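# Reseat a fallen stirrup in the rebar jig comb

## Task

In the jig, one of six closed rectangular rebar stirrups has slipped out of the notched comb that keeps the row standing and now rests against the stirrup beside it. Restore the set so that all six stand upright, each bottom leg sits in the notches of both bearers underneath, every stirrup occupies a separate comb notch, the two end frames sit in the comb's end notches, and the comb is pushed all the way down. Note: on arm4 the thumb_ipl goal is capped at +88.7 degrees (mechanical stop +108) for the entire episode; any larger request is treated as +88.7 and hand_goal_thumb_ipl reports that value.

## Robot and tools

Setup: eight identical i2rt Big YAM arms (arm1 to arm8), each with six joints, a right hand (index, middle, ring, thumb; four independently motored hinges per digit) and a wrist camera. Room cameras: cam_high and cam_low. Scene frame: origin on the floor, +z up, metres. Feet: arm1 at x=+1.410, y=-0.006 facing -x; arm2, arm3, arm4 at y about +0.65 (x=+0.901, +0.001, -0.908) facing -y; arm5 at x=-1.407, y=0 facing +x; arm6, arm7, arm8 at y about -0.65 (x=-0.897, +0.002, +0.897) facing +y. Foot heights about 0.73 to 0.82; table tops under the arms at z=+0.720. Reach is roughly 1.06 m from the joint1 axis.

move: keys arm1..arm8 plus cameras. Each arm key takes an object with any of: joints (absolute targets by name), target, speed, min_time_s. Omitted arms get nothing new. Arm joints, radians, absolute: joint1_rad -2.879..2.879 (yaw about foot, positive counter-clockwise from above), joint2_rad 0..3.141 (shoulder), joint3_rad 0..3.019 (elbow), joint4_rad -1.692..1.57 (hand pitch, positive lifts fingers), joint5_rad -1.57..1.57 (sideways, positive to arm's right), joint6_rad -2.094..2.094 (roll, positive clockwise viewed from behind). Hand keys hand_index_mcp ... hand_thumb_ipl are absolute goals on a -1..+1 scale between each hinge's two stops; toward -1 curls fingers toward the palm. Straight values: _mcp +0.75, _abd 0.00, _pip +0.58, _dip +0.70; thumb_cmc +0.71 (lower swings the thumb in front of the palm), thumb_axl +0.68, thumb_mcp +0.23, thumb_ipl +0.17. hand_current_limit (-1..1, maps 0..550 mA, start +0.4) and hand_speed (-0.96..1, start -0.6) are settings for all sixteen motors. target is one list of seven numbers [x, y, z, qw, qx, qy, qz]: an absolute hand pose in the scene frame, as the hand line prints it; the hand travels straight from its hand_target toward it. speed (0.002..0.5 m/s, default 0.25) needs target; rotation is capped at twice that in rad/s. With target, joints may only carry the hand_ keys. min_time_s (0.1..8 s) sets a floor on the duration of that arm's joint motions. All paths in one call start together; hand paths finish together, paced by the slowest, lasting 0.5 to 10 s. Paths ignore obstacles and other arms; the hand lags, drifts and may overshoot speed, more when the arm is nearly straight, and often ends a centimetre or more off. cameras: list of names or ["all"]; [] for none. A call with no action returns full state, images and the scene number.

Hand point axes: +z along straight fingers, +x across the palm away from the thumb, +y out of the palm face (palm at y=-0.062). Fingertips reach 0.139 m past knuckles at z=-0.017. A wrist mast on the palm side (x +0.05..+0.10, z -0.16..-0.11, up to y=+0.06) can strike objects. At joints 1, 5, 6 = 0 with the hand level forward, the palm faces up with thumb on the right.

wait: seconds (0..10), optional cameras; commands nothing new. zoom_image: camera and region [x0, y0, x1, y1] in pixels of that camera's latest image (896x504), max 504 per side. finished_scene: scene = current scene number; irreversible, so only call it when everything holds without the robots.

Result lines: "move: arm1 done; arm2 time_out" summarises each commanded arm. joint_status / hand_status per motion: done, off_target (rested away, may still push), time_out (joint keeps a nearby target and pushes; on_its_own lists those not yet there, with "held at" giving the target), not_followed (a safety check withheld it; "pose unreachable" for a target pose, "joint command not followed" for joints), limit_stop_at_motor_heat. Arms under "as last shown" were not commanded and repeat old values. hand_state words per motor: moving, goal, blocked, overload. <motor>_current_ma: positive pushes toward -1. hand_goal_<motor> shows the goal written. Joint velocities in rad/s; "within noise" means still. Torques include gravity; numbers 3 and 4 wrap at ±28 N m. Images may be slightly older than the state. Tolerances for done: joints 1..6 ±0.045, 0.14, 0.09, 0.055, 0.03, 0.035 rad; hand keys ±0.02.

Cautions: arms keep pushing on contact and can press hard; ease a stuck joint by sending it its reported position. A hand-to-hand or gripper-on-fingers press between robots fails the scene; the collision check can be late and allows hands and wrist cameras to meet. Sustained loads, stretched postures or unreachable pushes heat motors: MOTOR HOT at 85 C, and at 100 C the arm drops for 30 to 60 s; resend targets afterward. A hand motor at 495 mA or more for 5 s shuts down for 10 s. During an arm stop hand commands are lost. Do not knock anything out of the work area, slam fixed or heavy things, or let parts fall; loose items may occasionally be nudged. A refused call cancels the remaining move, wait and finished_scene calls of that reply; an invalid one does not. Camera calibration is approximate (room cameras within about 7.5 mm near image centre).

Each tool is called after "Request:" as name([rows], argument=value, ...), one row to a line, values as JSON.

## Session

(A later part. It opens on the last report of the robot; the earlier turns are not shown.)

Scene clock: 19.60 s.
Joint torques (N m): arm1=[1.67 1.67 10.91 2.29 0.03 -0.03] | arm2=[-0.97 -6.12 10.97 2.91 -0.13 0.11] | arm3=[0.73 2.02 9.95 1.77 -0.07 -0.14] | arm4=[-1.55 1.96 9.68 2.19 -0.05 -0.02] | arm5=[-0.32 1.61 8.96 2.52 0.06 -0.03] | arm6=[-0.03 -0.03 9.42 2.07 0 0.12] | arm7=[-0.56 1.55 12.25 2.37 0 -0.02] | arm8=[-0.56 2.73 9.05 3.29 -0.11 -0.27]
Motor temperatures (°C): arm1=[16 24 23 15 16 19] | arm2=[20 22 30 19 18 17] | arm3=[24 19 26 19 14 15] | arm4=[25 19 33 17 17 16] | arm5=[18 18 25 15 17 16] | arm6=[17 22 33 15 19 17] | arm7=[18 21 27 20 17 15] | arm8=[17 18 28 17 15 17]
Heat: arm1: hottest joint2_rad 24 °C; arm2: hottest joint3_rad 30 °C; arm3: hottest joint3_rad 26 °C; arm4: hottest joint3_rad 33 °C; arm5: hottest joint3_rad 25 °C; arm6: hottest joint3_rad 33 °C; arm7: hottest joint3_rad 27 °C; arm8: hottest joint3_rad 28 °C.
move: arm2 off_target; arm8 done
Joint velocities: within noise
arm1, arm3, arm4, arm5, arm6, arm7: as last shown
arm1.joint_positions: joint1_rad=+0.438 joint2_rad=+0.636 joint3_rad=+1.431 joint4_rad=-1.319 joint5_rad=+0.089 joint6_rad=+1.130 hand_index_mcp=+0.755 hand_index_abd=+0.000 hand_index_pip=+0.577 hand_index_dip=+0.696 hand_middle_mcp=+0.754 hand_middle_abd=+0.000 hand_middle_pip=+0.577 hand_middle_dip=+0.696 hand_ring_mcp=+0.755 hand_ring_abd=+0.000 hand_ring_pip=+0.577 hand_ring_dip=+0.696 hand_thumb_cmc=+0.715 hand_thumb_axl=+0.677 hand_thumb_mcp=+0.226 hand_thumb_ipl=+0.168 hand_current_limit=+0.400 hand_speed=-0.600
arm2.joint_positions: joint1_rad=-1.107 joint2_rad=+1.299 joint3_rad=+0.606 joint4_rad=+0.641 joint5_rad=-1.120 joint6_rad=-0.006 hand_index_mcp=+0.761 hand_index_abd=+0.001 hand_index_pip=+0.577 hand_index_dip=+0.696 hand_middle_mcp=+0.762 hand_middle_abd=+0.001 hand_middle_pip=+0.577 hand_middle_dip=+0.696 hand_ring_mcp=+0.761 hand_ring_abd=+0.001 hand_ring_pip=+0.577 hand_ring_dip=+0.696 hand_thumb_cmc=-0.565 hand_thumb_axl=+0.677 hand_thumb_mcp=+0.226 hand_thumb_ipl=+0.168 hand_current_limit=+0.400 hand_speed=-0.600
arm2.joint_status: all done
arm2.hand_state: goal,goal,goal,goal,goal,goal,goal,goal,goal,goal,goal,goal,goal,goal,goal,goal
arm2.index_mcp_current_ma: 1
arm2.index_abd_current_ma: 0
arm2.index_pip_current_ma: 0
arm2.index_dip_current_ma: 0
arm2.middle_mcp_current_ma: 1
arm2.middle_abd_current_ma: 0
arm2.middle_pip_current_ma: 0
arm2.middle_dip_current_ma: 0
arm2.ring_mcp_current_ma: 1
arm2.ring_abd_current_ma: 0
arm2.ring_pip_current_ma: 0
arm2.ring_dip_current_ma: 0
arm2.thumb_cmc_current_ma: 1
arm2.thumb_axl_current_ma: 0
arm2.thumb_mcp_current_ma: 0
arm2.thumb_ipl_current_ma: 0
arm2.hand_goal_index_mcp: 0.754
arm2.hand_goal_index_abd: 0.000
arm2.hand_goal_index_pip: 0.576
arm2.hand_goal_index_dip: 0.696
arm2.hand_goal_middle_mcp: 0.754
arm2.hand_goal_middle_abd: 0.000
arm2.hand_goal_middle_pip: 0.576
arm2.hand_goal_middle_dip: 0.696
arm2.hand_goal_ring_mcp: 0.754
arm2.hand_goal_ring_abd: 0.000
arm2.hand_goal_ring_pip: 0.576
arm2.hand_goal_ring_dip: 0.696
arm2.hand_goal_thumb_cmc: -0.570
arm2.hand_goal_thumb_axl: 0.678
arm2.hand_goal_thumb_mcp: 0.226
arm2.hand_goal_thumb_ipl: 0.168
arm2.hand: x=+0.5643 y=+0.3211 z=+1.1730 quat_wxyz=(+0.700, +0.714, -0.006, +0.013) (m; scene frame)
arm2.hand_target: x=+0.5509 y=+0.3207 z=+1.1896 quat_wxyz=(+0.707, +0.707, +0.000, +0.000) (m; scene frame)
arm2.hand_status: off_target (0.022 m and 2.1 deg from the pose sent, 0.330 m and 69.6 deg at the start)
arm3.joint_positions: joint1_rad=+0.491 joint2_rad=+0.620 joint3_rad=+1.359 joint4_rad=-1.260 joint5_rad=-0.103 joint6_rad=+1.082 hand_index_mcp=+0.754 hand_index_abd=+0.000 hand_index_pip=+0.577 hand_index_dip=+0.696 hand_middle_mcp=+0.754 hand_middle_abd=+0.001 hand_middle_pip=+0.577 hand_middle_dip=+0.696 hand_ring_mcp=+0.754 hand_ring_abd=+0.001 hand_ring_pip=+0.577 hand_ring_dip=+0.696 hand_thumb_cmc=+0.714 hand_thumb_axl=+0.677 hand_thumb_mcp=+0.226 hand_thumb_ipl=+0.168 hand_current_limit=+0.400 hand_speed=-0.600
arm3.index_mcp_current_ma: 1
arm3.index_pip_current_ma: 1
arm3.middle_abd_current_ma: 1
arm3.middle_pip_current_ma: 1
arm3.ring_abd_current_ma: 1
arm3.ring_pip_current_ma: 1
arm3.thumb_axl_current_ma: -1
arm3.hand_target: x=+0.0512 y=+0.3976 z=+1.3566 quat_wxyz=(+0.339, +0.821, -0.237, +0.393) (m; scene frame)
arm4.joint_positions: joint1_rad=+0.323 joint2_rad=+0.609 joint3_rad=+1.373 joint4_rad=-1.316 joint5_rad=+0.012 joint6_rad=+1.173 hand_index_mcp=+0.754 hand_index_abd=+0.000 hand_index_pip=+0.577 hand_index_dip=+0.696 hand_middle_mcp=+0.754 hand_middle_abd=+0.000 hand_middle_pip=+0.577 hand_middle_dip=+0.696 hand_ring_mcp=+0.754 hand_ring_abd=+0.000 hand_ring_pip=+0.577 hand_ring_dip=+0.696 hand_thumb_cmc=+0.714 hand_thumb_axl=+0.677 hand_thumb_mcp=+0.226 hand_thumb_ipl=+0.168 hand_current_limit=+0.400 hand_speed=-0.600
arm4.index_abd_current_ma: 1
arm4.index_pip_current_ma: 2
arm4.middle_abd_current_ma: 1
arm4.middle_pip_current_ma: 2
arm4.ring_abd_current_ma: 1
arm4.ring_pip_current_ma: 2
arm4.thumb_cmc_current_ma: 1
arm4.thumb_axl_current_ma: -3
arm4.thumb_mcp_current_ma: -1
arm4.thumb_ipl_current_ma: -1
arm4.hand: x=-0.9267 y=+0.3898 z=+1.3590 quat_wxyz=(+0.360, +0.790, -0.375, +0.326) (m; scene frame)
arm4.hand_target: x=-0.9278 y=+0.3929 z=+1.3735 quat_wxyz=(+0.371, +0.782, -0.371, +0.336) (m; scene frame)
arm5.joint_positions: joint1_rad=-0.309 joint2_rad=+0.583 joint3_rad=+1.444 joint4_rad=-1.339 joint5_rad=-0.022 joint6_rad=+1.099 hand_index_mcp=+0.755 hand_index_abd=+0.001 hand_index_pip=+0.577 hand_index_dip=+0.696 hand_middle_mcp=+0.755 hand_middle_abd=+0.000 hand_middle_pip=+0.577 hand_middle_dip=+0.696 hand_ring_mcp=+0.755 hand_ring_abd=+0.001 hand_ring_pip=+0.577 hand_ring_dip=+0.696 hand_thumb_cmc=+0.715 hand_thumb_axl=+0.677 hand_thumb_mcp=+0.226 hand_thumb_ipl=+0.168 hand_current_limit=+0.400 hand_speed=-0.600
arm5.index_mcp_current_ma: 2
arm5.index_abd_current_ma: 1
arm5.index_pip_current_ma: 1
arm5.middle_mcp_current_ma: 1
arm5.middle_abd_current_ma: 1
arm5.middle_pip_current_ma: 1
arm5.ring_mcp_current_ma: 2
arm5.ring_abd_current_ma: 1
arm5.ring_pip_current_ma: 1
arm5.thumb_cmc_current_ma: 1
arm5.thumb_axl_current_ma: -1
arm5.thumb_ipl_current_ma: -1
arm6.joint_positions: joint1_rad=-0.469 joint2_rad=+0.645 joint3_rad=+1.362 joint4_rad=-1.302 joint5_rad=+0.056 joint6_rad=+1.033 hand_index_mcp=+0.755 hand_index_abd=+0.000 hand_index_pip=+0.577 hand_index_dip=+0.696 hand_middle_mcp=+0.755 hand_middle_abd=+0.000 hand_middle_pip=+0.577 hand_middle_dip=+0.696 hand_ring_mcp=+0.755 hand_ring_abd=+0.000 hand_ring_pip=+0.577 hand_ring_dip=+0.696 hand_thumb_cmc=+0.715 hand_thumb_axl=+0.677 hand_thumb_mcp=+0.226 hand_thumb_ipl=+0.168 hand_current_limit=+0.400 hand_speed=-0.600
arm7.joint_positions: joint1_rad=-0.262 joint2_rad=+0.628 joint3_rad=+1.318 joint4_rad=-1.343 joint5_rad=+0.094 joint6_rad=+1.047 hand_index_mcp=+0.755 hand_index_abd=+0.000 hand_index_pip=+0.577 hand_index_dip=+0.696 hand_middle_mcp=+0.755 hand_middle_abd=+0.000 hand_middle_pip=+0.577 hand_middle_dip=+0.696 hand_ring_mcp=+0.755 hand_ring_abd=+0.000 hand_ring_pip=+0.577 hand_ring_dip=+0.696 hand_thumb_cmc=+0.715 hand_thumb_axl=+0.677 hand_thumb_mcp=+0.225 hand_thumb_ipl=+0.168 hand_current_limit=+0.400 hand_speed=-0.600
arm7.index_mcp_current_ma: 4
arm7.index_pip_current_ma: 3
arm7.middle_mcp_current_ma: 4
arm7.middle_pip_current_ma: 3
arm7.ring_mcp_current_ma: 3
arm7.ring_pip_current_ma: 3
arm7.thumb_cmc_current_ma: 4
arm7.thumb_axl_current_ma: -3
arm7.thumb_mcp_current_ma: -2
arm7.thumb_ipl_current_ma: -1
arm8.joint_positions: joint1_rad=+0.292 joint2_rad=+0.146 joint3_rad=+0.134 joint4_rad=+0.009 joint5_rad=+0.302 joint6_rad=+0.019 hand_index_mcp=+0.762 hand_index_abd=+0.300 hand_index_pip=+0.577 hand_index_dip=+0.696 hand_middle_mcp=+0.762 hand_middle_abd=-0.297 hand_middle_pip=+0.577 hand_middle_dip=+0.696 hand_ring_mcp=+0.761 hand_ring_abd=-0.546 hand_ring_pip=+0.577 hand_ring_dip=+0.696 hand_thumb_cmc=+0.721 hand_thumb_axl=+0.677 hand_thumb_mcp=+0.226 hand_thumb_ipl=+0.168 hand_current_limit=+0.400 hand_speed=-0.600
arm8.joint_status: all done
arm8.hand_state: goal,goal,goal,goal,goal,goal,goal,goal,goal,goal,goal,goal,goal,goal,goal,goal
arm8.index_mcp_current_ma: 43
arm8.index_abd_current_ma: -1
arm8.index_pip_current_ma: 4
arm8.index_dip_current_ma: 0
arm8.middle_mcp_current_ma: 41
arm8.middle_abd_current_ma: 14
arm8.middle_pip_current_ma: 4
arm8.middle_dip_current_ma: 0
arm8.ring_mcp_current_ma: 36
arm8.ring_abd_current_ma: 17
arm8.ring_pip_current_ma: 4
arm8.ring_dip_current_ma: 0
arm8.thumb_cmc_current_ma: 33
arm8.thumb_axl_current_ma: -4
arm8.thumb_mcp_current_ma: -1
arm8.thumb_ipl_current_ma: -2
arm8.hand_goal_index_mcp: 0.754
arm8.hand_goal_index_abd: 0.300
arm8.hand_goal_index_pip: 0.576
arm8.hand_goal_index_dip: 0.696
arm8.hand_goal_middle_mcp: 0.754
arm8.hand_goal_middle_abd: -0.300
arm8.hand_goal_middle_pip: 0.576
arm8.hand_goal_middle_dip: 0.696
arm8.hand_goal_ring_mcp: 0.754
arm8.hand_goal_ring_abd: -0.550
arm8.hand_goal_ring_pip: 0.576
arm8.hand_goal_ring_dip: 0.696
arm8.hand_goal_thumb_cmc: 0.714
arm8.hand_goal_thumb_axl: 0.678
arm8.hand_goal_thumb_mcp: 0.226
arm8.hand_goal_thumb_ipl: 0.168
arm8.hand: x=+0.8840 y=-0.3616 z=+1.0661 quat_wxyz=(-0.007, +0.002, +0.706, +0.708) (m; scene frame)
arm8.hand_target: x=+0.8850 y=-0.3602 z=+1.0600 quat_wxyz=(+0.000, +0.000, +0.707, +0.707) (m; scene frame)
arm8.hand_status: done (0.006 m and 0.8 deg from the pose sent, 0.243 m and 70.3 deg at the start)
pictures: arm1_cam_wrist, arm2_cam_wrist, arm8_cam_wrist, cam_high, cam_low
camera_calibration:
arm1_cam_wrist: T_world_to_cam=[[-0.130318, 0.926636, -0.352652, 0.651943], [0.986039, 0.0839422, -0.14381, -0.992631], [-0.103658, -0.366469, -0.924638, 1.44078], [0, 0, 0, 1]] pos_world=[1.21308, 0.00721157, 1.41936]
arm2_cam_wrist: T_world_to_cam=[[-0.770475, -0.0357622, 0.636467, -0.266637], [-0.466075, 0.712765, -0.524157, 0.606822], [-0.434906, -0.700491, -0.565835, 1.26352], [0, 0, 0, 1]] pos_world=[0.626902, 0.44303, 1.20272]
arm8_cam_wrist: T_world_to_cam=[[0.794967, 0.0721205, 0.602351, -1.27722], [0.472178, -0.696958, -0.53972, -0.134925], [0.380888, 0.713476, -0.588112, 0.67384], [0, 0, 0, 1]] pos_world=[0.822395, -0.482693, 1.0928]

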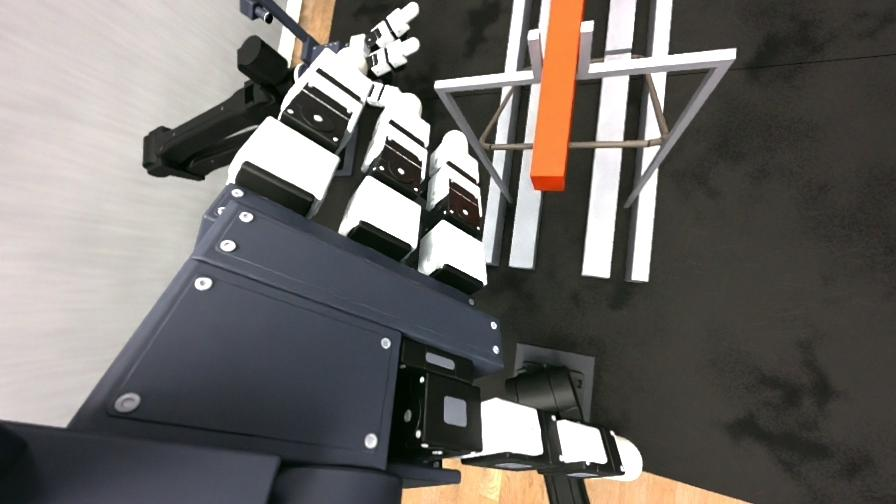

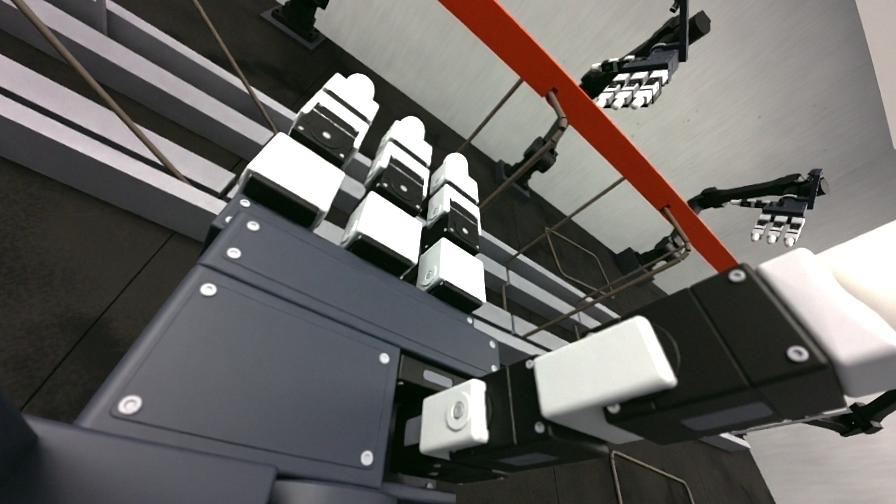

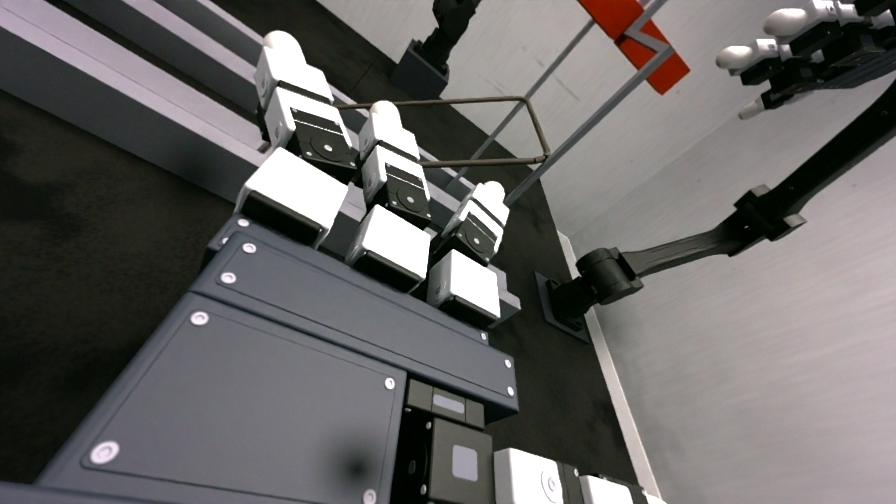

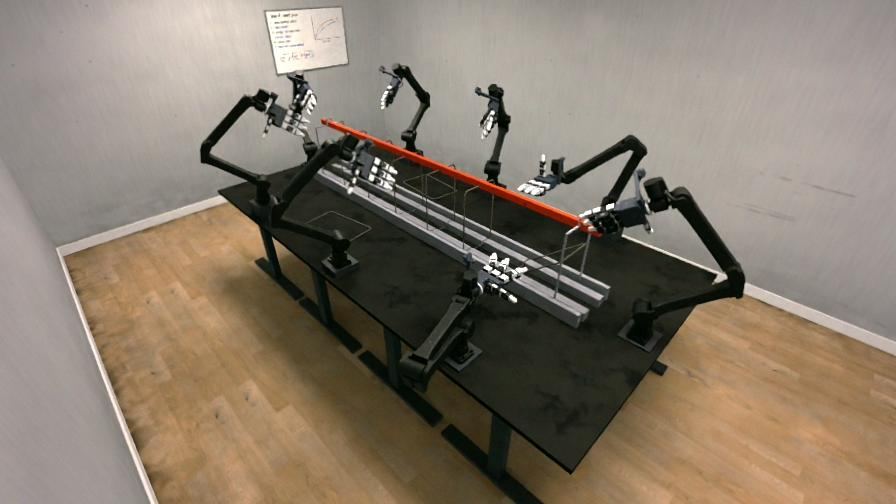

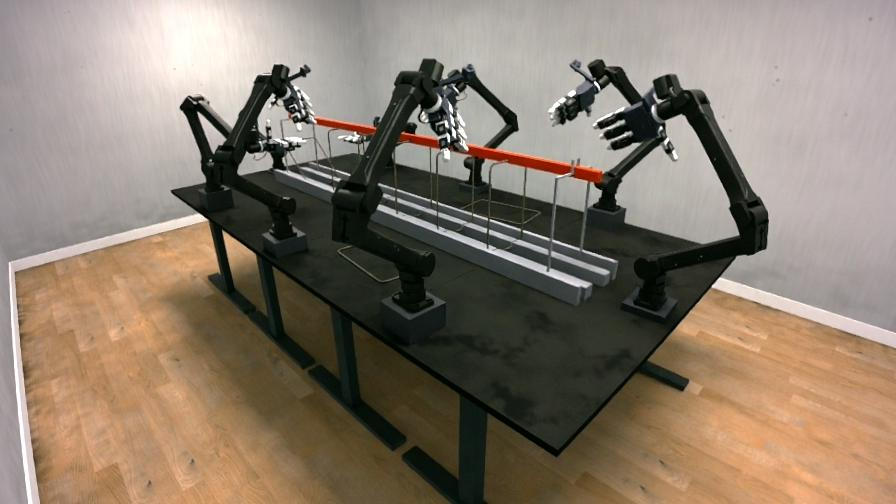

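Request:
move(arm2={"target":[0.545,0.28,1.205,0.7071,0.7071,0,0],"speed":0.15}, arm8={"target":[0.9,-0.28,1.0,0,0,0.7071,0.7071],"speed":0.2}, cameras=["cam_high","arm2_cam_wrist","arm8_cam_wrist"])

Request:
zoom_image(camera="arm8_cam_wrist", region=[250, 20, 600, 260])

Scene clock: 24.00 s.
Joint torques (N m): arm1=[1.14 1.79 10.85 2.32 0.03 -0.06] | arm2=[0.91 -6.95 11.49 1.94 0.06 0.11] | arm3=[0.67 2.08 9.95 1.77 -0.07 -0.14] | arm4=[-1.14 1.55 9.84 1.92 -0.05 -0.06] | arm5=[-0.38 1.61 8.96 2.51 0.06 -0.03] | arm6=[0.03 -0.09 9.4 2.09 0 0.12] | arm7=[-0.62 1.85 12.31 2.35 0.01 -0.04] | arm8=[-0.44 -1.96 7.06 3.33 -0.09 -0.27]
Motor temperatures (°C): arm1=[16 24 24 15 16 19] | arm2=[20 22 31 19 18 17] | arm3=[24 19 26 19 14 15] | arm4=[25 19 33 17 17 16] | arm5=[18 18 26 15 17 16] | arm6=[17 22 34 15 19 17] | arm7=[18 21 28 20 17 15] | arm8=[17 18 28 17 15 17]
Heat: arm1: hottest joint2_rad 24 °C; arm2: hottest joint3_rad 31 °C; arm3: hottest joint3_rad 26 °C; arm4: hottest joint3_rad 33 °C; arm5: hottest joint3_rad 26 °C; arm6: hottest joint3_rad 34 °C; arm7: hottest joint3_rad 28 °C; arm8: hottest joint3_rad 28 °C.
move: arm2 off_target; arm8 done
Joint velocities: within noise
arm1, arm3, arm4, arm5, arm6, arm7: as last shown
arm2.joint_positions: joint1_rad=-1.046 joint2_rad=+1.333 joint3_rad=+0.683 joint4_rad=+0.623 joint5_rad=-1.037 joint6_rad=-0.001 hand_index_mcp=+0.761 hand_index_abd=+0.001 hand_index_pip=+0.577 hand_index_dip=+0.696 hand_middle_mcp=+0.762 hand_middle_abd=+0.001 hand_middle_pip=+0.577 hand_middle_dip=+0.696 hand_ring_mcp=+0.761 hand_ring_abd=+0.001 hand_ring_pip=+0.577 hand_ring_dip=+0.696 hand_thumb_cmc=-0.566 hand_thumb_axl=+0.677 hand_thumb_mcp=+0.226 hand_thumb_ipl=+0.168 hand_current_limit=+0.400 hand_speed=-0.600
arm2.joint_status: not commanded
arm2.hand_state: goal,goal,goal,goal,goal,goal,goal,goal,goal,goal,goal,goal,goal,goal,goal,goal
arm2.index_mcp_current_ma: 1
arm2.index_abd_current_ma: 0
arm2.index_pip_current_ma: 0
arm2.index_dip_current_ma: 0
arm2.middle_mcp_current_ma: 1
arm2.middle_abd_current_ma: 0
arm2.middle_pip_current_ma: 0
arm2.middle_dip_current_ma: 0
arm2.ring_mcp_current_ma: 1
arm2.ring_abd_current_ma: 0
arm2.ring_pip_current_ma: 0
arm2.ring_dip_current_ma: 0
arm2.thumb_cmc_current_ma: 0
arm2.thumb_axl_current_ma: 0
arm2.thumb_mcp_current_ma: 0
arm2.thumb_ipl_current_ma: 0
arm2.hand_goal_index_mcp: 0.754
arm2.hand_goal_index_abd: 0.000
arm2.hand_goal_index_pip: 0.576
arm2.hand_goal_index_dip: 0.696
arm2.hand_goal_middle_mcp: 0.754
arm2.hand_goal_middle_abd: 0.000
arm2.hand_goal_middle_pip: 0.576
arm2.hand_goal_middle_dip: 0.696
arm2.hand_goal_ring_mcp: 0.754
arm2.hand_goal_ring_abd: 0.000
arm2.hand_goal_ring_pip: 0.576
arm2.hand_goal_ring_dip: 0.696
arm2.hand_goal_thumb_cmc: -0.570
arm2.hand_goal_thumb_axl: 0.678
arm2.hand_goal_thumb_mcp: 0.226
arm2.hand_goal_thumb_ipl: 0.168
arm2.hand: x=+0.5523 y=+0.2918 z=+1.1907 quat_wxyz=(+0.703, +0.711, -0.008, -0.001) (m; scene frame)
arm2.hand_target: x=+0.5458 y=+0.2808 z=+1.2048 quat_wxyz=(+0.707, +0.707, +0.000, +0.000) (m; scene frame)
arm2.hand_status: off_target (0.020 m and 1.1 deg from the pose sent, 0.056 m and 2.1 deg at the start)
arm8.joint_positions: joint1_rad=+0.093 joint2_rad=+1.043 joint3_rad=+0.101 joint4_rad=+0.925 joint5_rad=+0.103 joint6_rad=+0.017 hand_index_mcp=+0.763 hand_index_abd=+0.300 hand_index_pip=+0.577 hand_index_dip=+0.696 hand_middle_mcp=+0.762 hand_middle_abd=-0.297 hand_middle_pip=+0.577 hand_middle_dip=+0.696 hand_ring_mcp=+0.761 hand_ring_abd=-0.547 hand_ring_pip=+0.577 hand_ring_dip=+0.696 hand_thumb_cmc=+0.721 hand_thumb_axl=+0.677 hand_thumb_mcp=+0.226 hand_thumb_ipl=+0.168 hand_current_limit=+0.400 hand_speed=-0.600
arm8.joint_status: not commanded
arm8.hand_state: goal,goal,goal,goal,goal,goal,goal,goal,goal,goal,goal,goal,goal,goal,goal,goal
arm8.index_mcp_current_ma: 45
arm8.index_abd_current_ma: -1
arm8.index_pip_current_ma: 4
arm8.index_dip_current_ma: 0
arm8.middle_mcp_current_ma: 43
arm8.middle_abd_current_ma: 12
arm8.middle_pip_current_ma: 4
arm8.middle_dip_current_ma: 0
arm8.ring_mcp_current_ma: 37
arm8.ring_abd_current_ma: 14
arm8.ring_pip_current_ma: 4
arm8.ring_dip_current_ma: 0
arm8.thumb_cmc_current_ma: 34
arm8.thumb_axl_current_ma: -4
arm8.thumb_mcp_current_ma: -1
arm8.thumb_ipl_current_ma: -2
arm8.hand_goal_index_mcp: 0.754
arm8.hand_goal_index_abd: 0.300
arm8.hand_goal_index_pip: 0.576
arm8.hand_goal_index_dip: 0.696
arm8.hand_goal_middle_mcp: 0.754
arm8.hand_goal_middle_abd: -0.300
arm8.hand_goal_middle_pip: 0.576
arm8.hand_goal_middle_dip: 0.696
arm8.hand_goal_ring_mcp: 0.754
arm8.hand_goal_ring_abd: -0.550
arm8.hand_goal_ring_pip: 0.576
arm8.hand_goal_ring_dip: 0.696
arm8.hand_goal_thumb_cmc: 0.714
arm8.hand_goal_thumb_axl: 0.678
arm8.hand_goal_thumb_mcp: 0.226
arm8.hand_goal_thumb_ipl: 0.168
arm8.hand: x=+0.8978 y=-0.2806 z=+0.9979 quat_wxyz=(-0.006, +0.001, +0.711, +0.703) (m; scene frame)
arm8.hand_target: x=+0.8999 y=-0.2801 z=+1.0000 quat_wxyz=(+0.000, +0.000, +0.707, +0.707) (m; scene frame)
arm8.hand_status: done (0.003 m and 1.0 deg from the pose sent, 0.106 m and 0.8 deg at the start)
pictures: arm2_cam_wrist, arm8_cam_wrist, cam_high
camera_calibration:
arm2_cam_wrist: T_world_to_cam=[[-0.759121, -0.0134215, 0.650812, -0.318144], [-0.460189, 0.718179, -0.521963, 0.623993], [-0.460393, -0.695729, -0.551361, 1.24336], [0, 0, 0, 1]] pos_world=[0.618081, 0.412635, 1.21829]
arm8_cam_wrist: T_world_to_cam=[[0.793502, 0.0807705, 0.603184, -1.24993], [0.473742, -0.704132, -0.52893, -0.135944], [0.381999, 0.70546, -0.596995, 0.576251], [0, 0, 0, 1]] pos_world=[0.836096, -0.401287, 1.02605]

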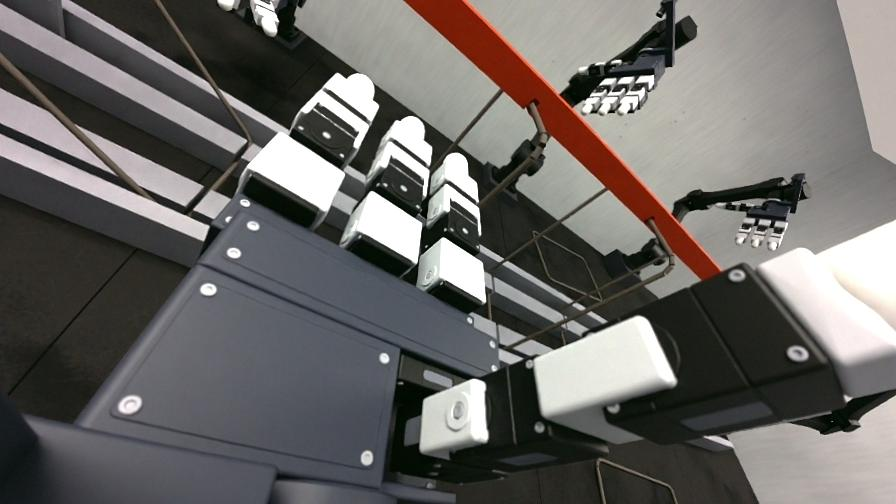

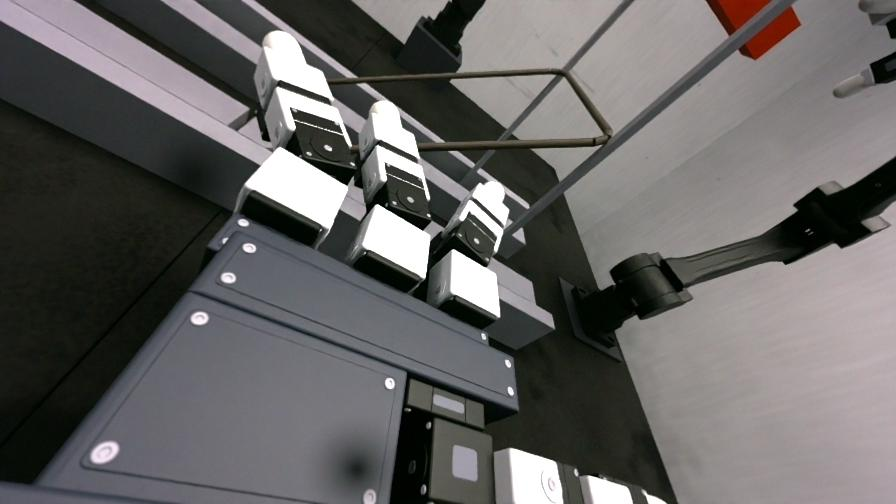

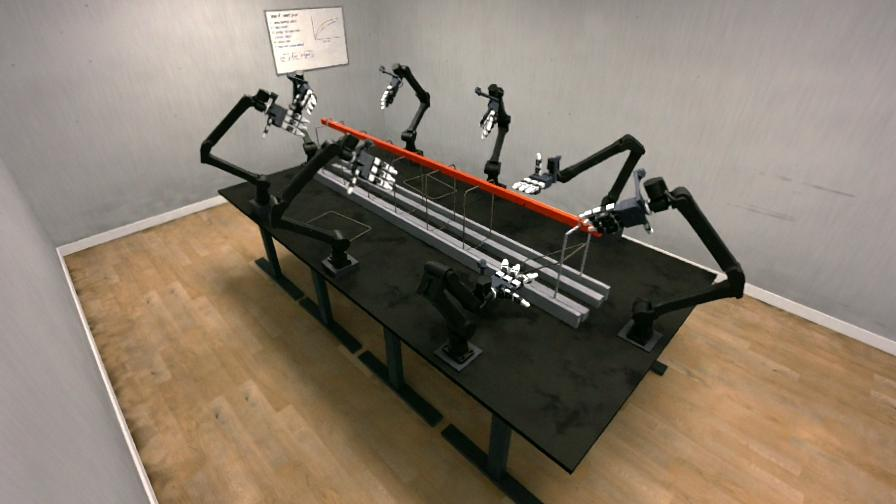

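Scaled by 1.440.

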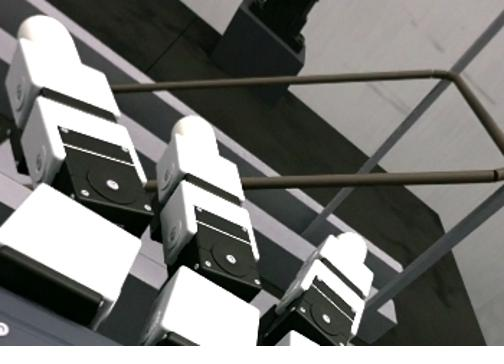

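Request:
move(arm8={"target":[0.912,-0.2,0.982,0,0,0.7071,0.7071],"speed":0.15}, cameras=["cam_high","arm8_cam_wrist"])

Request:
zoom_image(camera="arm8_cam_wrist", region=[250, 20, 600, 260])

Scene clock: 27.10 s.
Joint torques (N m): arm1=[0.97 1.08 10.63 2.32 0.04 -0.1] | arm2=[0.79 -6.89 11.48 1.94 0.06 0.11] | arm3=[0.67 2.08 9.95 1.77 -0.07 -0.14] | arm4=[-0.73 1.55 9.92 2.09 -0.03 -0.14] | arm5=[-0.38 1.61 8.96 2.52 0.06 -0.03] | arm6=[0.03 -0.09 9.42 2.07 0 0.13] | arm7=[-0.67 1.73 12.34 2.37 -0.01 -0.02] | arm8=[-0.56 -5.42 7.88 3.41 -0.1 -0.27]
Motor temperatures (°C): arm1=[16 24 24 15 16 19] | arm2=[20 22 31 19 18 17] | arm3=[24 19 27 19 14 15] | arm4=[25 19 33 17 17 16] | arm5=[18 18 26 15 17 16] | arm6=[17 21 34 15 19 17] | arm7=[18 21 28 20 17 15] | arm8=[17 18 28 17 15 17]
Heat: arm1: hottest joint2_rad 24 °C; arm2: hottest joint3_rad 31 °C; arm3: hottest joint3_rad 27 °C; arm4: hottest joint3_rad 33 °C; arm5: hottest joint3_rad 26 °C; arm6: hottest joint3_rad 34 °C; arm7: hottest joint3_rad 28 °C; arm8: hottest joint3_rad 28 °C.
move: arm8 off_target
Joint velocities: within noise
arm1, arm2, arm3, arm4, arm5, arm6, arm7: as last shown
arm8.joint_positions: joint1_rad=+0.019 joint2_rad=+1.431 joint3_rad=+0.250 joint4_rad=+1.137 joint5_rad=+0.030 joint6_rad=+0.016 hand_index_mcp=+0.763 hand_index_abd=+0.300 hand_index_pip=+0.577 hand_index_dip=+0.696 hand_middle_mcp=+0.762 hand_middle_abd=-0.297 hand_middle_pip=+0.577 hand_middle_dip=+0.696 hand_ring_mcp=+0.761 hand_ring_abd=-0.547 hand_ring_pip=+0.577 hand_ring_dip=+0.696 hand_thumb_cmc=+0.721 hand_thumb_axl=+0.677 hand_thumb_mcp=+0.226 hand_thumb_ipl=+0.168 hand_current_limit=+0.400 hand_speed=-0.600
arm8.joint_status: not commanded
arm8.hand_state: goal,goal,goal,goal,goal,goal,goal,goal,goal,goal,goal,goal,goal,goal,goal,goal
arm8.index_mcp_current_ma: 45
arm8.index_abd_current_ma: -1
arm8.index_pip_current_ma: 4
arm8.index_dip_current_ma: 0
arm8.middle_mcp_current_ma: 43
arm8.middle_abd_current_ma: 12
arm8.middle_pip_current_ma: 4
arm8.middle_dip_current_ma: 0
arm8.ring_mcp_current_ma: 37
arm8.ring_abd_current_ma: 14
arm8.ring_pip_current_ma: 4
arm8.ring_dip_current_ma: 0
arm8.thumb_cmc_current_ma: 34
arm8.thumb_axl_current_ma: -4
arm8.thumb_mcp_current_ma: -1
arm8.thumb_ipl_current_ma: -2
arm8.hand_goal_index_mcp: 0.754
arm8.hand_goal_index_abd: 0.300
arm8.hand_goal_index_pip: 0.576
arm8.hand_goal_index_dip: 0.696
arm8.hand_goal_middle_mcp: 0.754
arm8.hand_goal_middle_abd: -0.300
arm8.hand_goal_middle_pip: 0.576
arm8.hand_goal_middle_dip: 0.696
arm8.hand_goal_ring_mcp: 0.754
arm8.hand_goal_ring_abd: -0.550
arm8.hand_goal_ring_pip: 0.576
arm8.hand_goal_ring_dip: 0.696
arm8.hand_goal_thumb_cmc: 0.714
arm8.hand_goal_thumb_axl: 0.678
arm8.hand_goal_thumb_mcp: 0.226
arm8.hand_goal_thumb_ipl: 0.168
arm8.hand: x=+0.9094 y=-0.2103 z=+0.9703 quat_wxyz=(-0.006, +0.001, +0.721, +0.693) (m; scene frame)
arm8.hand_target: x=+0.9121 y=-0.2007 z=+0.9819 quat_wxyz=(+0.000, +0.000, +0.707, +0.707) (m; scene frame)
arm8.hand_status: off_target (0.016 m and 2.3 deg from the pose sent, 0.083 m and 1.0 deg at the start)
pictures: arm8_cam_wrist, cam_high
camera_calibration:
arm8_cam_wrist: T_world_to_cam=[[0.793244, 0.0961184, 0.60127, -1.24294], [0.473351, -0.718484, -0.509626, -0.127847], [0.383019, 0.68887, -0.615431, 0.519236], [0, 0, 0, 1]] pos_world=[0.847592, -0.330073, 1.00174]

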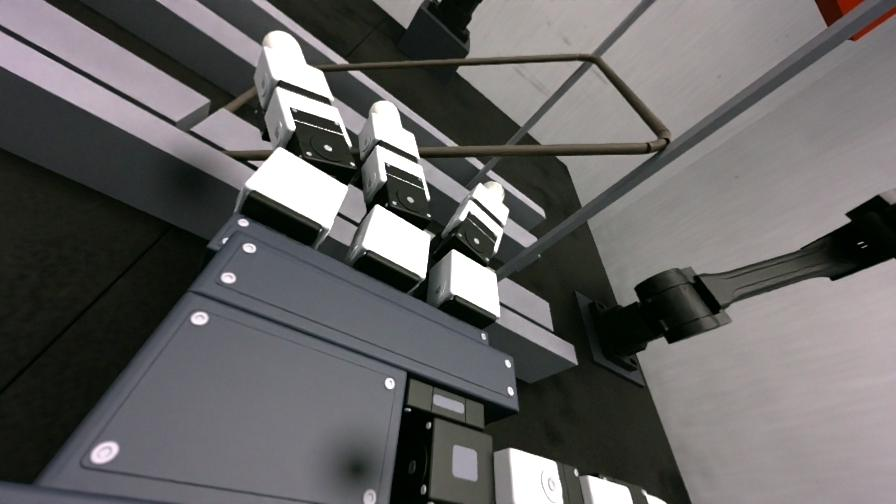

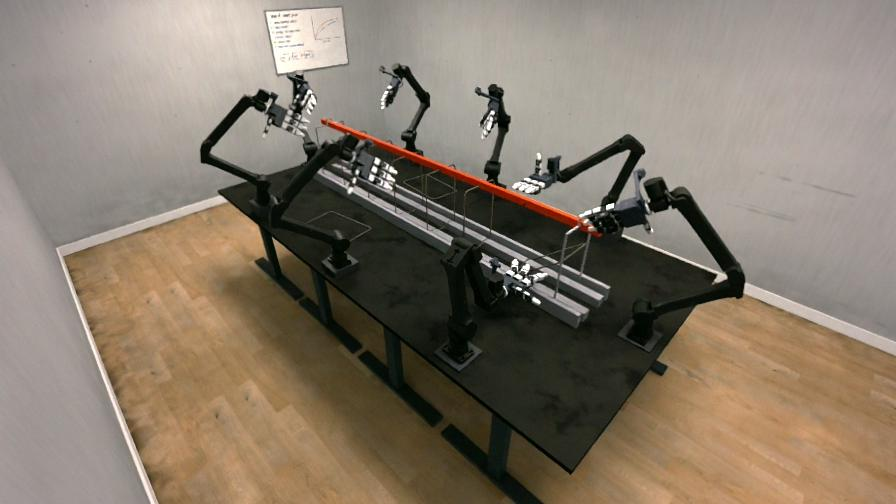

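Scaled by 1.440.

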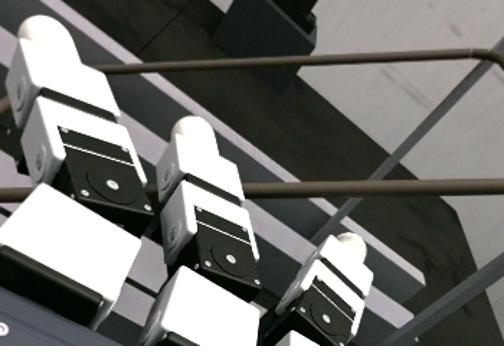

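Request:
move(arm8={"target":[0.78,-0.2,1.055,0,0,0.7071,0.7071],"speed":0.1}, cameras=["cam_high","arm8_cam_wrist","cam_low","arm2_cam_wrist"])

Request:
zoom_image(camera="cam_high", region=[450, 180, 620, 330])

Scene clock: 32.53 s.
Joint torques (N m): arm1=[0.62 1.85 10.85 2.28 0.06 -0.08] | arm2=[0.91 -6.95 11.51 1.94 0.06 0.11] | arm3=[0.73 2.08 9.95 1.77 -0.06 -0.14] | arm4=[-2.08 1.67 9.58 2.1 0.01 -0.05] | arm5=[-0.38 1.61 8.96 2.51 0.06 -0.03] | arm6=[-0.03 -0.09 9.4 2.09 0 0.12] | arm7=[-0.62 1.49 12.27 2.41 0 -0.02] | arm8=[1.32 -6.77 10.95 1.7 0.2 -0.23]
Motor temperatures (°C): arm1=[16 24 25 15 16 19] | arm2=[20 22 32 19 18 17] | arm3=[24 19 27 19 14 15] | arm4=[25 19 33 17 17 16] | arm5=[18 18 26 15 17 16] | arm6=[17 21 35 15 19 17] | arm7=[18 21 29 20 17 15] | arm8=[17 18 29 17 15 17]
Heat: arm1: hottest joint3_rad 25 °C; arm2: hottest joint3_rad 32 °C; arm3: hottest joint3_rad 27 °C; arm4: hottest joint3_rad 33 °C; arm5: hottest joint3_rad 26 °C; arm6: hottest joint3_rad 35 °C; arm7: hottest joint3_rad 29 °C; arm8: hottest joint3_rad 29 °C.
move: arm8 off_target
Joint velocities: within noise
arm1, arm2, arm3, arm4, arm5, arm6, arm7: as last shown
arm8.joint_positions: joint1_rad=+0.449 joint2_rad=+1.237 joint3_rad=+0.391 joint4_rad=+0.807 joint5_rad=+0.472 joint6_rad=+0.016 hand_index_mcp=+0.776 hand_index_abd=+0.303 hand_index_pip=+0.584 hand_index_dip=+0.700 hand_middle_mcp=+0.762 hand_middle_abd=-0.298 hand_middle_pip=+0.577 hand_middle_dip=+0.696 hand_ring_mcp=+0.761 hand_ring_abd=-0.547 hand_ring_pip=+0.577 hand_ring_dip=+0.696 hand_thumb_cmc=+0.721 hand_thumb_axl=+0.677 hand_thumb_mcp=+0.226 hand_thumb_ipl=+0.168 hand_current_limit=+0.400 hand_speed=-0.600
arm8.joint_status: not commanded
arm8.hand_state: blocked,goal,goal,goal,goal,goal,goal,goal,goal,goal,goal,goal,goal,goal,goal,goal
arm8.index_mcp_current_ma: 116
arm8.index_abd_current_ma: 11
arm8.index_pip_current_ma: 39
arm8.index_dip_current_ma: 19
arm8.middle_mcp_current_ma: 43
arm8.middle_abd_current_ma: 10
arm8.middle_pip_current_ma: 4
arm8.middle_dip_current_ma: 0
arm8.ring_mcp_current_ma: 37
arm8.ring_abd_current_ma: 12
arm8.ring_pip_current_ma: 4
arm8.ring_dip_current_ma: 0
arm8.thumb_cmc_current_ma: 34
arm8.thumb_axl_current_ma: -4
arm8.thumb_mcp_current_ma: -1
arm8.thumb_ipl_current_ma: -2
arm8.hand_goal_index_mcp: 0.754
arm8.hand_goal_index_abd: 0.300
arm8.hand_goal_index_pip: 0.576
arm8.hand_goal_index_dip: 0.696
arm8.hand_goal_middle_mcp: 0.754
arm8.hand_goal_middle_abd: -0.300
arm8.hand_goal_middle_pip: 0.576
arm8.hand_goal_middle_dip: 0.696
arm8.hand_goal_ring_mcp: 0.754
arm8.hand_goal_ring_abd: -0.550
arm8.hand_goal_ring_pip: 0.576
arm8.hand_goal_ring_dip: 0.696
arm8.hand_goal_thumb_cmc: 0.714
arm8.hand_goal_thumb_axl: 0.678
arm8.hand_goal_thumb_mcp: 0.226
arm8.hand_goal_thumb_ipl: 0.168
arm8.hand: x=+0.7893 y=-0.2086 z=+1.0349 quat_wxyz=(+0.005, +0.000, +0.717, +0.697) (m; scene frame)
arm8.hand_target: x=+0.7803 y=-0.2012 z=+1.0549 quat_wxyz=(+0.000, +0.000, +0.707, +0.707) (m; scene frame)
arm8.hand_status: off_target (0.024 m and 1.8 deg from the pose sent, 0.155 m and 2.3 deg at the start)
pictures: arm2_cam_wrist, arm8_cam_wrist, cam_high, cam_low
camera_calibration:
arm2_cam_wrist: T_world_to_cam=[[-0.759121, -0.0134215, 0.650812, -0.318144], [-0.460189, 0.718179, -0.521963, 0.623993], [-0.460393, -0.695729, -0.551361, 1.24336], [0, 0, 0, 1]] pos_world=[0.618081, 0.412635, 1.21829]
arm8_cam_wrist: T_world_to_cam=[[0.784393, 0.0810326, 0.614948, -1.19703], [0.472838, -0.719775, -0.50828, -0.0380925], [0.401437, 0.689462, -0.602901, 0.576452], [0, 0, 0, 1]] pos_world=[0.725541, -0.327862, 1.06429]

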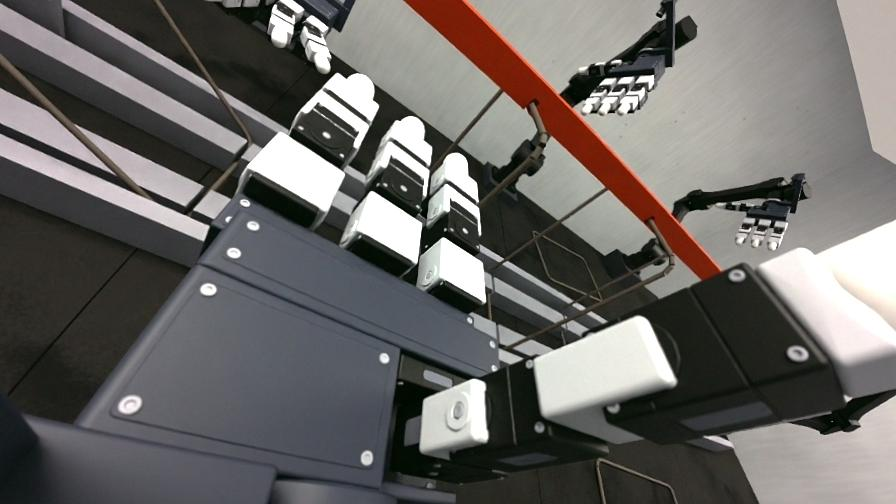

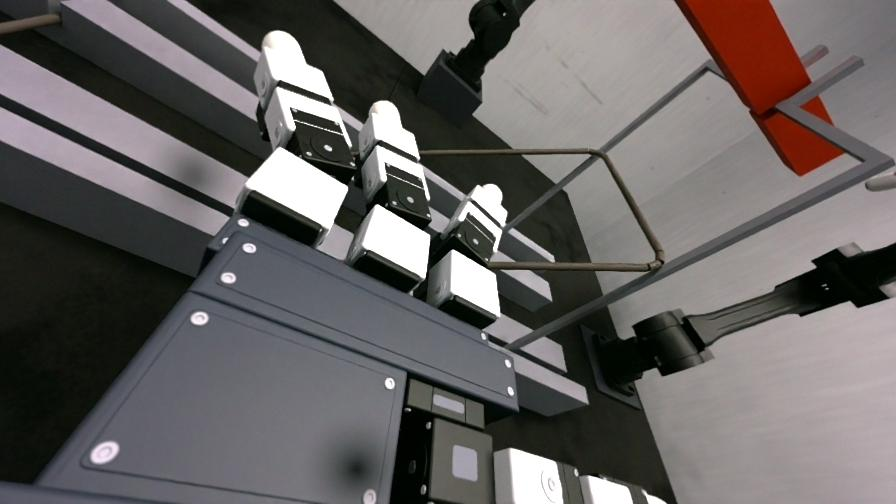

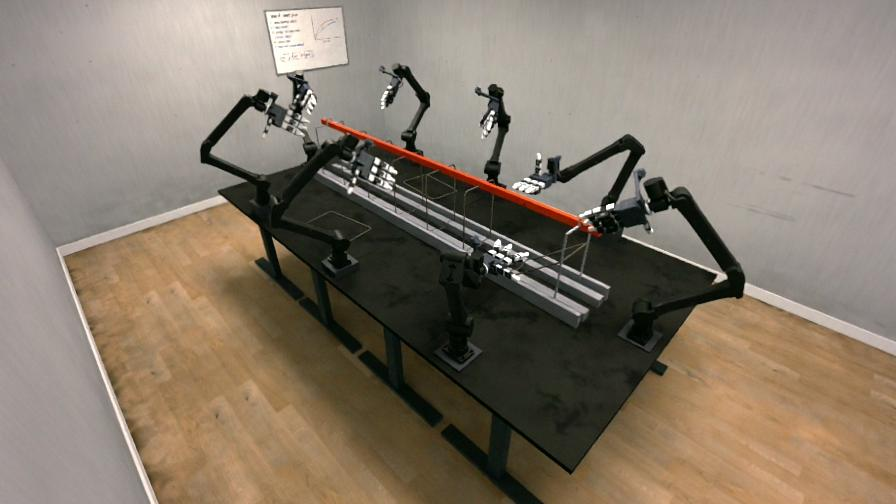

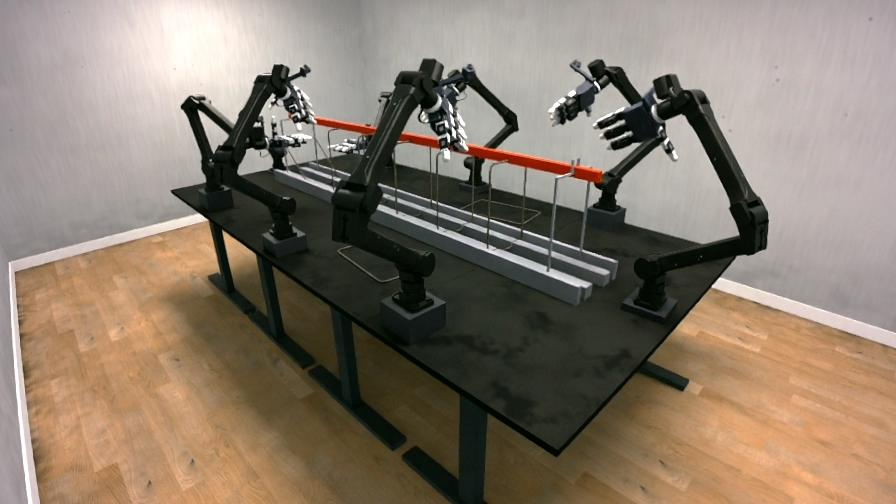

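Scaled by 2.965.

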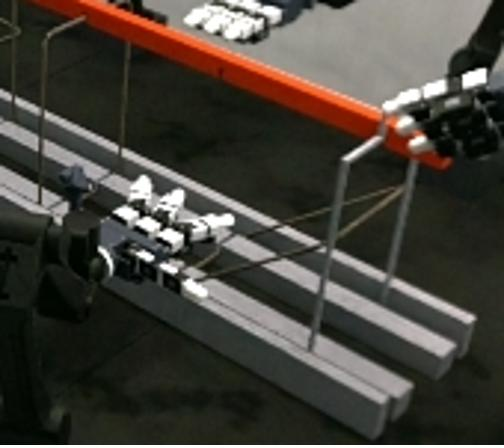

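Request:
zoom_image(camera="arm8_cam_wrist", region=[380, 130, 680, 330])

Request:
zoom_image(camera="cam_high", region=[470, 230, 560, 290])

Scaled by 1.680.

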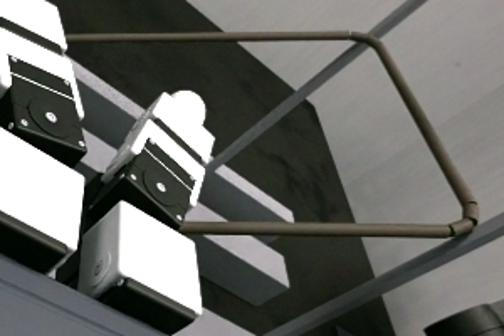

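Scaled by 5.600.

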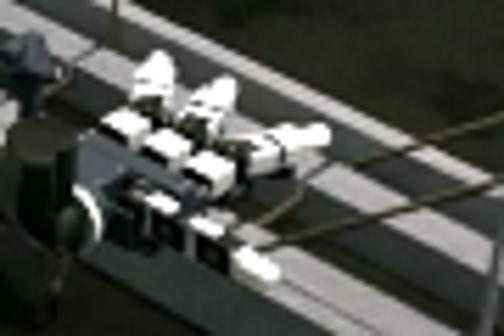

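Request:
move(arm8={"target":[0.8,-0.29,1.03,0,0,0.7071,0.7071],"speed":0.2}, cameras=["arm8_cam_wrist"])

Request:
move(arm8={"target":[0.93,-0.28,0.975,0,0,0.7071,0.7071],"speed":0.25}, cameras=["arm8_cam_wrist"])

Scene clock: 41.03 s.
Joint torques (N m): arm1=[0.79 1.14 10.63 2.14 0.05 -0.07] | arm2=[0.91 -6.95 11.51 1.94 0.07 0.1] | arm3=[0.73 2.08 9.96 1.77 -0.07 -0.14] | arm4=[-1.61 2.14 9.83 2.03 -0.04 -0.06] | arm5=[-0.32 1.61 8.96 2.51 0.06 -0.03] | arm6=[0.03 -0.09 9.4 2.07 0.01 0.12] | arm7=[-0.62 1.49 12.33 2.37 0.01 -0.03] | arm8=[1.44 -4.31 6.53 1.63 0.16 -0.23]
Motor temperatures (°C): arm1=[16 24 26 15 16 19] | arm2=[20 22 33 19 18 17] | arm3=[24 18 28 19 14 15] | arm4=[25 19 34 17 17 16] | arm5=[18 18 27 16 17 16] | arm6=[17 21 35 15 19 17] | arm7=[18 21 29 20 17 15] | arm8=[17 18 30 17 15 17]
Heat: arm1: hottest joint3_rad 26 °C; arm2: hottest joint3_rad 33 °C; arm3: hottest joint3_rad 28 °C; arm4: hottest joint3_rad 34 °C; arm5: hottest joint3_rad 27 °C; arm6: hottest joint3_rad 35 °C; arm7: hottest joint3_rad 29 °C; arm8: hottest joint3_rad 30 °C.
move: arm8 done
Joint velocities: within noise
arm1, arm2, arm3, arm4, arm5, arm6, arm7: as last shown
arm8.joint_positions: joint1_rad=+0.556 joint2_rad=+1.009 joint3_rad=+0.215 joint4_rad=+0.807 joint5_rad=+0.580 joint6_rad=+0.016 hand_index_mcp=+0.775 hand_index_abd=+0.303 hand_index_pip=+0.584 hand_index_dip=+0.700 hand_middle_mcp=+0.762 hand_middle_abd=-0.298 hand_middle_pip=+0.577 hand_middle_dip=+0.696 hand_ring_mcp=+0.761 hand_ring_abd=-0.547 hand_ring_pip=+0.577 hand_ring_dip=+0.696 hand_thumb_cmc=+0.721 hand_thumb_axl=+0.677 hand_thumb_mcp=+0.226 hand_thumb_ipl=+0.168 hand_current_limit=+0.400 hand_speed=-0.600
arm8.joint_status: not commanded
arm8.hand_state: blocked,goal,goal,goal,goal,goal,goal,goal,goal,goal,goal,goal,goal,goal,goal,goal
arm8.index_mcp_current_ma: 111
arm8.index_abd_current_ma: 11
arm8.index_pip_current_ma: 38
arm8.index_dip_current_ma: 19
arm8.middle_mcp_current_ma: 43
arm8.middle_abd_current_ma: 10
arm8.middle_pip_current_ma: 4
arm8.middle_dip_current_ma: 0
arm8.ring_mcp_current_ma: 37
arm8.ring_abd_current_ma: 12
arm8.ring_pip_current_ma: 4
arm8.ring_dip_current_ma: 0
arm8.thumb_cmc_current_ma: 34
arm8.thumb_axl_current_ma: -4
arm8.thumb_mcp_current_ma: -1
arm8.thumb_ipl_current_ma: -2
arm8.hand_goal_index_mcp: 0.754
arm8.hand_goal_index_abd: 0.300
arm8.hand_goal_index_pip: 0.576
arm8.hand_goal_index_dip: 0.696
arm8.hand_goal_middle_mcp: 0.754
arm8.hand_goal_middle_abd: -0.300
arm8.hand_goal_middle_pip: 0.576
arm8.hand_goal_middle_dip: 0.696
arm8.hand_goal_ring_mcp: 0.754
arm8.hand_goal_ring_abd: -0.550
arm8.hand_goal_ring_pip: 0.576
arm8.hand_goal_ring_dip: 0.696
arm8.hand_goal_thumb_cmc: 0.714
arm8.hand_goal_thumb_axl: 0.678
arm8.hand_goal_thumb_mcp: 0.226
arm8.hand_goal_thumb_ipl: 0.168
arm8.hand: x=+0.8023 y=-0.2863 z=+1.0360 quat_wxyz=(-0.004, +0.009, +0.701, +0.713) (m; scene frame)
arm8.hand_target: x=+0.8001 y=-0.2899 z=+1.0299 quat_wxyz=(+0.000, +0.000, +0.707, +0.707) (m; scene frame)
arm8.hand_status: done (0.007 m and 1.5 deg from the pose sent, 0.082 m and 1.8 deg at the start)
pictures: arm8_cam_wrist
camera_calibration:
arm8_cam_wrist: T_world_to_cam=[[0.799324, 0.0529564, 0.598562, -1.20457], [0.459505, -0.695754, -0.55207, -0.0367848], [0.387216, 0.716325, -0.580466, 0.621334], [0, 0, 0, 1]] pos_world=[0.73915, -0.406881, 1.06136]

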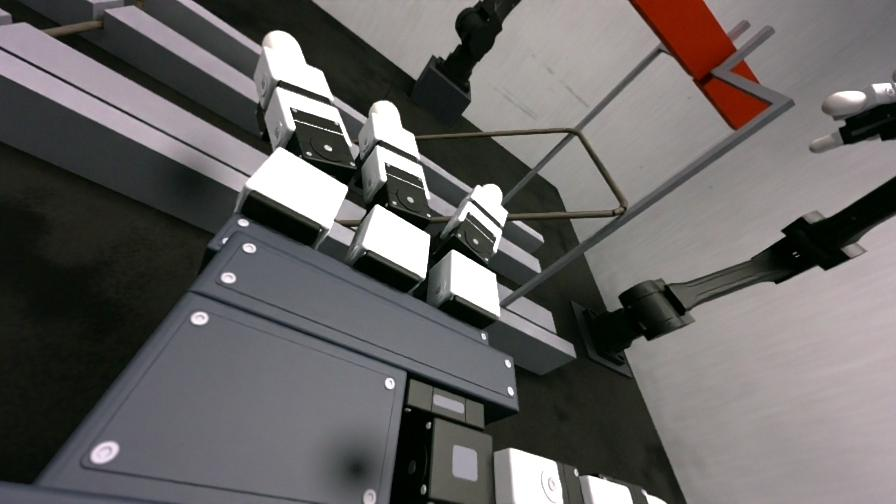

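Scene clock: 42.83 s.
Joint torques (N m): arm1=[1.67 2.14 10.77 2.19 0.1 -0.03] | arm2=[0.97 -6.89 11.48 1.91 0.06 0.11] | arm3=[0.73 2.08 9.95 1.77 -0.07 -0.14] | arm4=[-1.49 1.55 9.78 2.21 -0.09 -0.04] | arm5=[-0.32 1.61 8.95 2.51 0.06 -0.03] | arm6=[0.03 -0.09 9.4 2.07 0 0.12] | arm7=[-0.56 1.67 12.27 2.35 0.02 -0.02] | arm8=[-0.5 -3.25 4.96 3.33 -0.1 -0.26]
Motor temperatures (°C): arm1=[16 24 26 15 16 19] | arm2=[20 22 33 19 18 17] | arm3=[24 18 28 19 14 15] | arm4=[25 19 34 17 17 16] | arm5=[18 18 27 16 17 16] | arm6=[17 21 36 15 19 17] | arm7=[18 21 30 20 17 15] | arm8=[17 18 30 17 15 17]
Heat: arm1: hottest joint3_rad 26 °C; arm2: hottest joint3_rad 33 °C; arm3: hottest joint3_rad 28 °C; arm4: hottest joint3_rad 34 °C; arm5: hottest joint3_rad 27 °C; arm6: hottest joint3_rad 36 °C; arm7: hottest joint3_rad 30 °C; arm8: hottest joint3_rad 30 °C.
move: arm8 done
Joint velocities: within noise
arm1, arm2, arm3, arm4, arm5, arm6, arm7: as last shown
arm8.joint_positions: joint1_rad=-0.064 joint2_rad=+1.255 joint3_rad=+0.080 joint4_rad=+1.166 joint5_rad=-0.054 joint6_rad=+0.016 hand_index_mcp=+0.775 hand_index_abd=+0.302 hand_index_pip=+0.584 hand_index_dip=+0.700 hand_middle_mcp=+0.762 hand_middle_abd=-0.298 hand_middle_pip=+0.577 hand_middle_dip=+0.696 hand_ring_mcp=+0.761 hand_ring_abd=-0.548 hand_ring_pip=+0.577 hand_ring_dip=+0.696 hand_thumb_cmc=+0.721 hand_thumb_axl=+0.677 hand_thumb_mcp=+0.226 hand_thumb_ipl=+0.168 hand_current_limit=+0.400 hand_speed=-0.600
arm8.joint_status: not commanded
arm8.hand_state: blocked,goal,goal,goal,goal,goal,goal,goal,goal,goal,goal,goal,goal,goal,goal,goal
arm8.index_mcp_current_ma: 111
arm8.index_abd_current_ma: 8
arm8.index_pip_current_ma: 38
arm8.index_dip_current_ma: 19
arm8.middle_mcp_current_ma: 43
arm8.middle_abd_current_ma: 8
arm8.middle_pip_current_ma: 4
arm8.middle_dip_current_ma: 0
arm8.ring_mcp_current_ma: 37
arm8.ring_abd_current_ma: 10
arm8.ring_pip_current_ma: 4
arm8.ring_dip_current_ma: 0
arm8.thumb_cmc_current_ma: 34
arm8.thumb_axl_current_ma: -4
arm8.thumb_mcp_current_ma: -1
arm8.thumb_ipl_current_ma: -2
arm8.hand_goal_index_mcp: 0.754
arm8.hand_goal_index_abd: 0.300
arm8.hand_goal_index_pip: 0.576
arm8.hand_goal_index_dip: 0.696
arm8.hand_goal_middle_mcp: 0.754
arm8.hand_goal_middle_abd: -0.300
arm8.hand_goal_middle_pip: 0.576
arm8.hand_goal_middle_dip: 0.696
arm8.hand_goal_ring_mcp: 0.754
arm8.hand_goal_ring_abd: -0.550
arm8.hand_goal_ring_pip: 0.576
arm8.hand_goal_ring_dip: 0.696
arm8.hand_goal_thumb_cmc: 0.714
arm8.hand_goal_thumb_axl: 0.678
arm8.hand_goal_thumb_mcp: 0.226
arm8.hand_goal_thumb_ipl: 0.168
arm8.hand: x=+0.9278 y=-0.2785 z=+0.9761 quat_wxyz=(-0.007, +0.002, +0.709, +0.706) (m; scene frame)
arm8.hand_target: x=+0.9300 y=-0.2800 z=+0.9751 quat_wxyz=(+0.000, +0.000, +0.707, +0.707) (m; scene frame)
arm8.hand_status: done (0.003 m and 0.8 deg from the pose sent, 0.142 m and 1.5 deg at the start)
pictures: arm8_cam_wrist
camera_calibration:
arm8_cam_wrist: T_world_to_cam=[[0.794457, 0.0759008, 0.602558, -1.26238], [0.472633, -0.700328, -0.534938, -0.152279], [0.381386, 0.709774, -0.592254, 0.547443], [0, 0, 0, 1]] pos_world=[0.866095, -0.39939, 1.00343]

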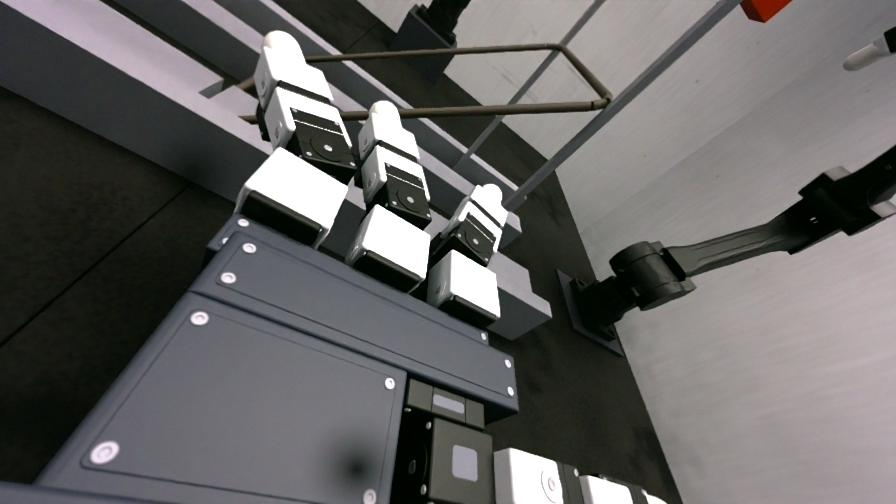

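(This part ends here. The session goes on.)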